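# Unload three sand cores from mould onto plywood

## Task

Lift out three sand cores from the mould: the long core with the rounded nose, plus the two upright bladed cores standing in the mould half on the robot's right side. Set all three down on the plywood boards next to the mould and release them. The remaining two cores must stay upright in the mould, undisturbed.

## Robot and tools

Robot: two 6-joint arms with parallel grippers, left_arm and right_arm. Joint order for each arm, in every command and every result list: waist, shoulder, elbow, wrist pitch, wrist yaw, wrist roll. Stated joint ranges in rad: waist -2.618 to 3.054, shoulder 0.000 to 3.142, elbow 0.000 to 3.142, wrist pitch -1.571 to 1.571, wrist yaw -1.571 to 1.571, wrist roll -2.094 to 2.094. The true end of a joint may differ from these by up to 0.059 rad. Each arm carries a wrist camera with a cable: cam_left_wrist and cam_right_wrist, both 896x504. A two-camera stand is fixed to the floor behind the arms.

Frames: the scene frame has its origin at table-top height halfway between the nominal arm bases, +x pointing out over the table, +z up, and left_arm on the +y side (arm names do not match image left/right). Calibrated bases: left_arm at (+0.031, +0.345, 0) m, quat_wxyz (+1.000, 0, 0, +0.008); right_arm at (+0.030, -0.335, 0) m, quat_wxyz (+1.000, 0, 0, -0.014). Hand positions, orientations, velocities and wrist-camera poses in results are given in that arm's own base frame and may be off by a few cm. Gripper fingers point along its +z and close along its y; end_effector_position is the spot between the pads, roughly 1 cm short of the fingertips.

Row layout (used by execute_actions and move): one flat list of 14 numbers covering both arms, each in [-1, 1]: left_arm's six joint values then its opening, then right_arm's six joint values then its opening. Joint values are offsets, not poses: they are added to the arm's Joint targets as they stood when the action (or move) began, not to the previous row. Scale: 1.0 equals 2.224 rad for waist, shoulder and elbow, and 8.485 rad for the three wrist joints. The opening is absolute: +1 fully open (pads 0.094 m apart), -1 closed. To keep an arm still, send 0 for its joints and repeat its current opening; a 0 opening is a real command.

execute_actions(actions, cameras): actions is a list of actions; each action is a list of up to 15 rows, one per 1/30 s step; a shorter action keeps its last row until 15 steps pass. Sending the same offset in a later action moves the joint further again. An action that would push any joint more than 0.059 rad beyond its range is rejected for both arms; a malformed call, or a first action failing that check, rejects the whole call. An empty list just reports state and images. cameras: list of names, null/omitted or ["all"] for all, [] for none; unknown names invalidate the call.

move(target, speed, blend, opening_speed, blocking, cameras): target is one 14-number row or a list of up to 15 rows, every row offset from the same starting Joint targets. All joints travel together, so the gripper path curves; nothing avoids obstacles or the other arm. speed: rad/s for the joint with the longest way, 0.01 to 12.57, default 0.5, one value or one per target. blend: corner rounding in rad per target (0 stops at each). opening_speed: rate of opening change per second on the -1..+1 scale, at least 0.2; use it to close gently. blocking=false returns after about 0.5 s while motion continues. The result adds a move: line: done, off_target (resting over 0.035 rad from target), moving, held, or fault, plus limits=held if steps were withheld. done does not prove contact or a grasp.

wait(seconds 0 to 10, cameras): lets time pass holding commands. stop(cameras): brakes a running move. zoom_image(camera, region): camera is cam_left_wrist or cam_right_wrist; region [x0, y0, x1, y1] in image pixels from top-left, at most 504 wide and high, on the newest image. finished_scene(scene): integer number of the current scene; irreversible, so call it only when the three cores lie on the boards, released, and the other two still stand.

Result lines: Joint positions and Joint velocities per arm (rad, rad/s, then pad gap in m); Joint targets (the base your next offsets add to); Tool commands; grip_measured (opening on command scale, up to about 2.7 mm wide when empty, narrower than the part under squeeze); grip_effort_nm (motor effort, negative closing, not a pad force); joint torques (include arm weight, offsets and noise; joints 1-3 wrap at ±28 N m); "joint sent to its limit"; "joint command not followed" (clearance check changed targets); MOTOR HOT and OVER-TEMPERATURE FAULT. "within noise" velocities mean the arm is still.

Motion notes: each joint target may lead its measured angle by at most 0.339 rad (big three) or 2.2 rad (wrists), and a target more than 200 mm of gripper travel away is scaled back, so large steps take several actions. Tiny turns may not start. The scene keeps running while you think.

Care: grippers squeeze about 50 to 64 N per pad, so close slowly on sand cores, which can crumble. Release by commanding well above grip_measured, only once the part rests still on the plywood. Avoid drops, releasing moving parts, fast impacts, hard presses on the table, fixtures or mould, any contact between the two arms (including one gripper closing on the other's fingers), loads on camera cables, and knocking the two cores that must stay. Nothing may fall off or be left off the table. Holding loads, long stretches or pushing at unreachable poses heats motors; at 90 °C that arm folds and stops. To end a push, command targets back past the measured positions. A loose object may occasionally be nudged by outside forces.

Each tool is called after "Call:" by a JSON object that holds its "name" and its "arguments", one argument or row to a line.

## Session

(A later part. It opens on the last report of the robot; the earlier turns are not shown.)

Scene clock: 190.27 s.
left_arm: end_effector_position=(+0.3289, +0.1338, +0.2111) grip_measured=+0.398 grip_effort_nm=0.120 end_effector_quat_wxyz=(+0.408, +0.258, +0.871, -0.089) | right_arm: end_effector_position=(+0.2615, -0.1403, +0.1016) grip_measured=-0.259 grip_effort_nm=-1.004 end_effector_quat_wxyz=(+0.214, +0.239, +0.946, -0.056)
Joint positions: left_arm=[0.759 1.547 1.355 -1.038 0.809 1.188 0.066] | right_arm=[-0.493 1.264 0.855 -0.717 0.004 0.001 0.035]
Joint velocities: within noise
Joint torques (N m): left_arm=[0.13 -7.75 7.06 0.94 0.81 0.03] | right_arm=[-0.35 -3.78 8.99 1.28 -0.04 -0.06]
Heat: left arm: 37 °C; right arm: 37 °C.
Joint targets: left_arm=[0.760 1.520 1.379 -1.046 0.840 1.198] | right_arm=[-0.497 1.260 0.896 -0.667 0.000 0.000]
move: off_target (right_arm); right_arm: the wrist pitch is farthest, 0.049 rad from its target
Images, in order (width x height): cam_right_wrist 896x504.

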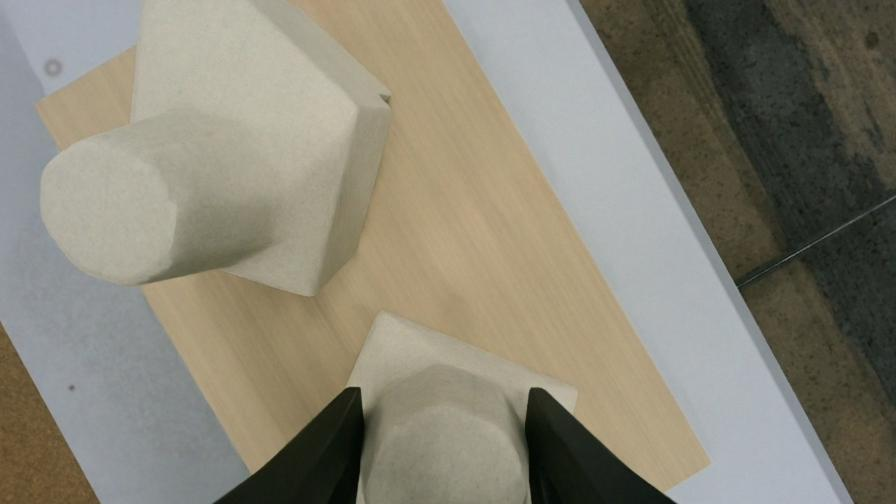

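Call:
{"name": "move", "arguments": {
  "target": [0,0,0,0,0,0,0.4,0,0,-0.0245,0.0017,0,0,-0.65],
  "speed": 0.15,
  "cameras": []
}}

Call:
{"name": "move", "arguments": {
  "target": [0,0,0,0,0,0,0.4,0,0,-0.0045,0.0012,0,0,-0.65],
  "speed": 0.1,
  "cameras": []
}}

Scene clock: 194.60 s.
left_arm: end_effector_position=(+0.3289, +0.1338, +0.2111) grip_measured=+0.398 grip_effort_nm=0.120 end_effector_quat_wxyz=(+0.408, +0.258, +0.871, -0.089) | right_arm: end_effector_position=(+0.2614, -0.1403, +0.0985) grip_measured=-0.259 grip_effort_nm=-1.004 end_effector_quat_wxyz=(+0.215, +0.239, +0.945, -0.056)
Joint positions: left_arm=[0.759 1.547 1.355 -1.038 0.809 1.188 0.066] | right_arm=[-0.493 1.264 0.841 -0.701 0.004 0.001 0.035]
Joint velocities: within noise
Joint torques (N m): left_arm=[0.06 -7.79 7.15 0.92 0.85 0.06] | right_arm=[-0.35 -3.78 5.74 1.26 -0.05 -0.05]
Heat: left arm: 37 °C; right arm: 37 °C.
Joint targets: left_arm=[0.760 1.520 1.379 -1.046 0.840 1.198] | right_arm=[-0.497 1.260 0.841 -0.653 0.000 0.000]
move: off_target (right_arm); right_arm: the wrist pitch is farthest, 0.048 rad from its target
No camera images: "cameras" was empty.

Scene clock: 195.30 s.
left_arm: end_effector_position=(+0.3289, +0.1338, +0.2111) grip_measured=+0.398 grip_effort_nm=0.125 end_effector_quat_wxyz=(+0.408, +0.258, +0.871, -0.089) | right_arm: end_effector_position=(+0.2624, -0.1409, +0.0976) grip_measured=-0.259 grip_effort_nm=-1.009 end_effector_quat_wxyz=(+0.218, +0.239, +0.945, -0.057)
Joint positions: left_arm=[0.759 1.547 1.355 -1.038 0.809 1.188 0.066] | right_arm=[-0.493 1.264 0.835 -0.688 0.004 0.001 0.035]
Joint velocities: within noise
Joint torques (N m): left_arm=[0.06 -7.72 7.08 0.94 0.83 0.06] | right_arm=[-0.34 -3.78 5.44 1.21 -0.05 -0.06]
Heat: left arm: 37 °C; right arm: 37 °C.
Joint targets: left_arm=[0.760 1.520 1.379 -1.046 0.840 1.198] | right_arm=[-0.497 1.260 0.832 -0.642 0.000 0.000]
move: off_target (right_arm); right_arm: the wrist pitch is farthest, 0.045 rad from its target
No camera images: "cameras" was empty.

Call:
{"name": "move", "arguments": {
  "target": [0,0,0,0,0,0,0.4,0,0,-0.0045,0.0012,0,0,-0.65],
  "speed": 0.1,
  "cameras": []
}}

Scene clock: 197.60 s.
left_arm: end_effector_position=(+0.3289, +0.1338, +0.2111) grip_measured=+0.398 grip_effort_nm=0.125 end_effector_quat_wxyz=(+0.408, +0.258, +0.871, -0.089) | right_arm: end_effector_position=(+0.2633, -0.1413, +0.0965) grip_measured=-0.260 grip_effort_nm=-1.004 end_effector_quat_wxyz=(+0.221, +0.239, +0.944, -0.058)
Joint positions: left_arm=[0.759 1.547 1.355 -1.038 0.809 1.188 0.066] | right_arm=[-0.493 1.264 0.828 -0.674 0.004 0.001 0.035]
Joint velocities: within noise
Joint torques (N m): left_arm=[0.06 -7.76 7.16 0.91 0.85 0.07] | right_arm=[-0.32 -3.79 5.26 1.25 -0.05 -0.06]
Heat: left arm: 37 °C; right arm: 37 °C.
Joint targets: left_arm=[0.760 1.520 1.379 -1.046 0.840 1.198] | right_arm=[-0.497 1.260 0.821 -0.632 0.000 0.000]
move: off_target (right_arm); right_arm: the wrist pitch is farthest, 0.042 rad from its target
No camera images: "cameras" was empty.

Contact; flatten slightly more, then release.

Call:
{"name": "move", "arguments": {
  "target": [0,0,0,0,0,0,0.4,0,0,-0.006,0.0012,0,0,-0.65],
  "speed": 0.1,
  "cameras": []
}}

Call:
{"name": "move", "arguments": {
  "target": [0,0,0,0,0,0,0.4,0,0,0,0,0,0,0.3],
  "opening_speed": 0.6,
  "cameras": ["cam_right_wrist"]
}}

Scene clock: 200.57 s.
left_arm: end_effector_position=(+0.3289, +0.1338, +0.2111) grip_measured=+0.398 grip_effort_nm=0.125 end_effector_quat_wxyz=(+0.408, +0.258, +0.871, -0.089) | right_arm: end_effector_position=(+0.2643, -0.1419, +0.0958) grip_measured=-0.260 grip_effort_nm=-1.004 end_effector_quat_wxyz=(+0.223, +0.239, +0.943, -0.058)
Joint positions: left_arm=[0.759 1.547 1.355 -1.038 0.809 1.188 0.066] | right_arm=[-0.493 1.264 0.822 -0.663 0.004 0.001 0.035]
Joint velocities: within noise
Joint torques (N m): left_arm=[0.06 -7.71 7.09 0.95 0.85 0.06] | right_arm=[-0.36 -3.78 4.64 1.21 -0.05 -0.05]
Heat: left arm: 37 °C; right arm: 37 °C.
Joint targets: left_arm=[0.760 1.520 1.379 -1.046 0.840 1.198] | right_arm=[-0.497 1.260 0.808 -0.622 0.000 0.000]
move: off_target (right_arm); right_arm: the wrist pitch is farthest, 0.041 rad from its target
No camera images: "cameras" was empty.

Scene clock: 202.37 s.
left_arm: end_effector_position=(+0.3289, +0.1338, +0.2111) grip_measured=+0.398 grip_effort_nm=0.129 end_effector_quat_wxyz=(+0.408, +0.258, +0.871, -0.089) | right_arm: end_effector_position=(+0.2668, -0.1433, +0.0964) grip_measured=+0.297 grip_effort_nm=0.178 end_effector_quat_wxyz=(+0.230, +0.238, +0.942, -0.060)
Joint positions: left_arm=[0.759 1.547 1.355 -1.038 0.809 1.188 0.066] | right_arm=[-0.493 1.264 0.818 -0.645 0.005 0.001 0.061]
Joint velocities: within noise
Joint torques (N m): left_arm=[0.12 -7.72 7.2 0.94 0.85 0.04] | right_arm=[-0.31 -3.79 4.97 1.06 -0.05 -0.06]
Heat: left arm: 37 °C; right arm: 37 °C.
Joint targets: left_arm=[0.760 1.520 1.379 -1.046 0.840 1.198] | right_arm=[-0.497 1.260 0.808 -0.622 0.000 0.000]
move: done
Images, in order (width x height): cam_right_wrist 896x504.

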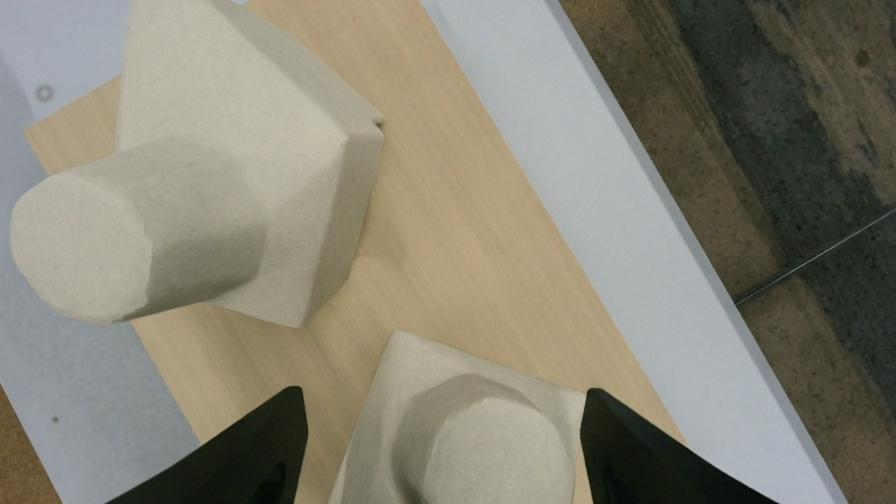

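Call:
{"name": "move", "arguments": {
  "target": [
    [0,0,0,0,0,0,0.4,0,0,0.05,-0.012,0,0,0.55],
    [0,0,0,0,0,0,0.4,0,0,0.12,-0.0295,0,0,0.55],
    [0,0,0,0,0,0,0.4,0,0,0.30,-0.07,0,0,0.55]
  ],
  "speed": 0.35,
  "blend": 0.02,
  "opening_speed": 1.0,
  "cameras": ["cam_right_wrist","cam_left_wrist"]
}}

Scene clock: 208.37 s.
left_arm: end_effector_position=(+0.3289, +0.1338, +0.2111) grip_measured=+0.398 grip_effort_nm=0.115 end_effector_quat_wxyz=(+0.408, +0.258, +0.871, -0.089) | right_arm: end_effector_position=(+0.2653, -0.1425, +0.2605) grip_measured=+0.547 grip_effort_nm=0.178 end_effector_quat_wxyz=(+0.263, +0.236, +0.933, -0.068)
Joint positions: left_arm=[0.759 1.547 1.355 -1.038 0.809 1.188 0.066] | right_arm=[-0.493 1.264 1.448 -1.204 0.005 0.001 0.073]
Joint velocities: within noise
Joint torques (N m): left_arm=[0.03 -7.71 7.08 0.94 0.83 0.04] | right_arm=[-0.34 -3.44 7.53 0.84 -0.05 -0.06]
Heat: left arm: 37 °C; right arm: 36 °C.
Joint targets: left_arm=[0.760 1.520 1.379 -1.046 0.840 1.198] | right_arm=[-0.497 1.260 1.475 -1.216 0.000 0.000]
move: done

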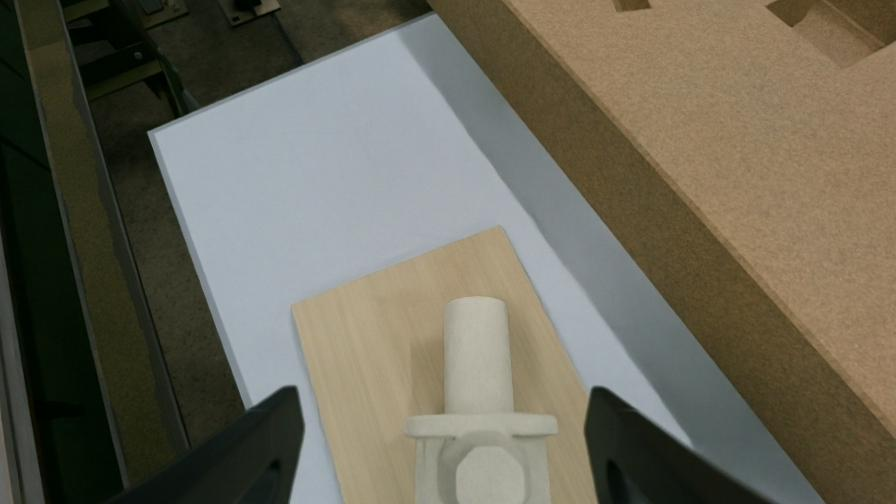

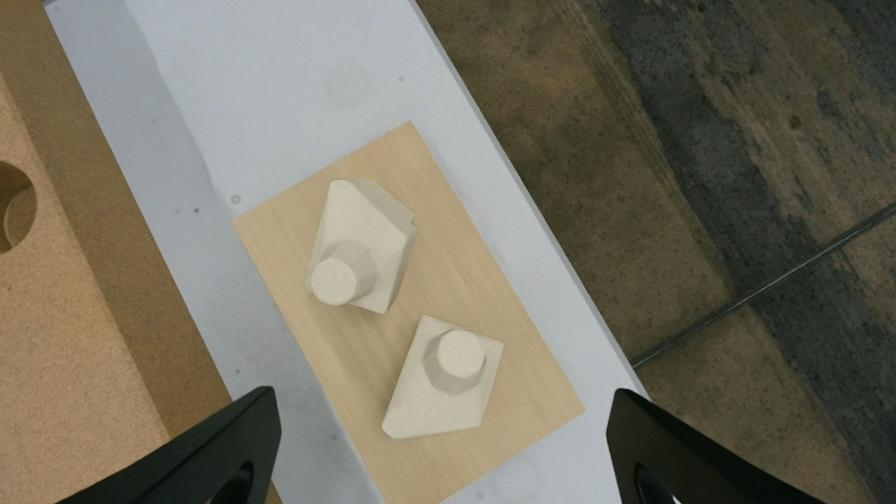

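Call:
{"name": "finished_scene", "arguments": {
  "scene": 2
}}

The scene is finished: the task was done.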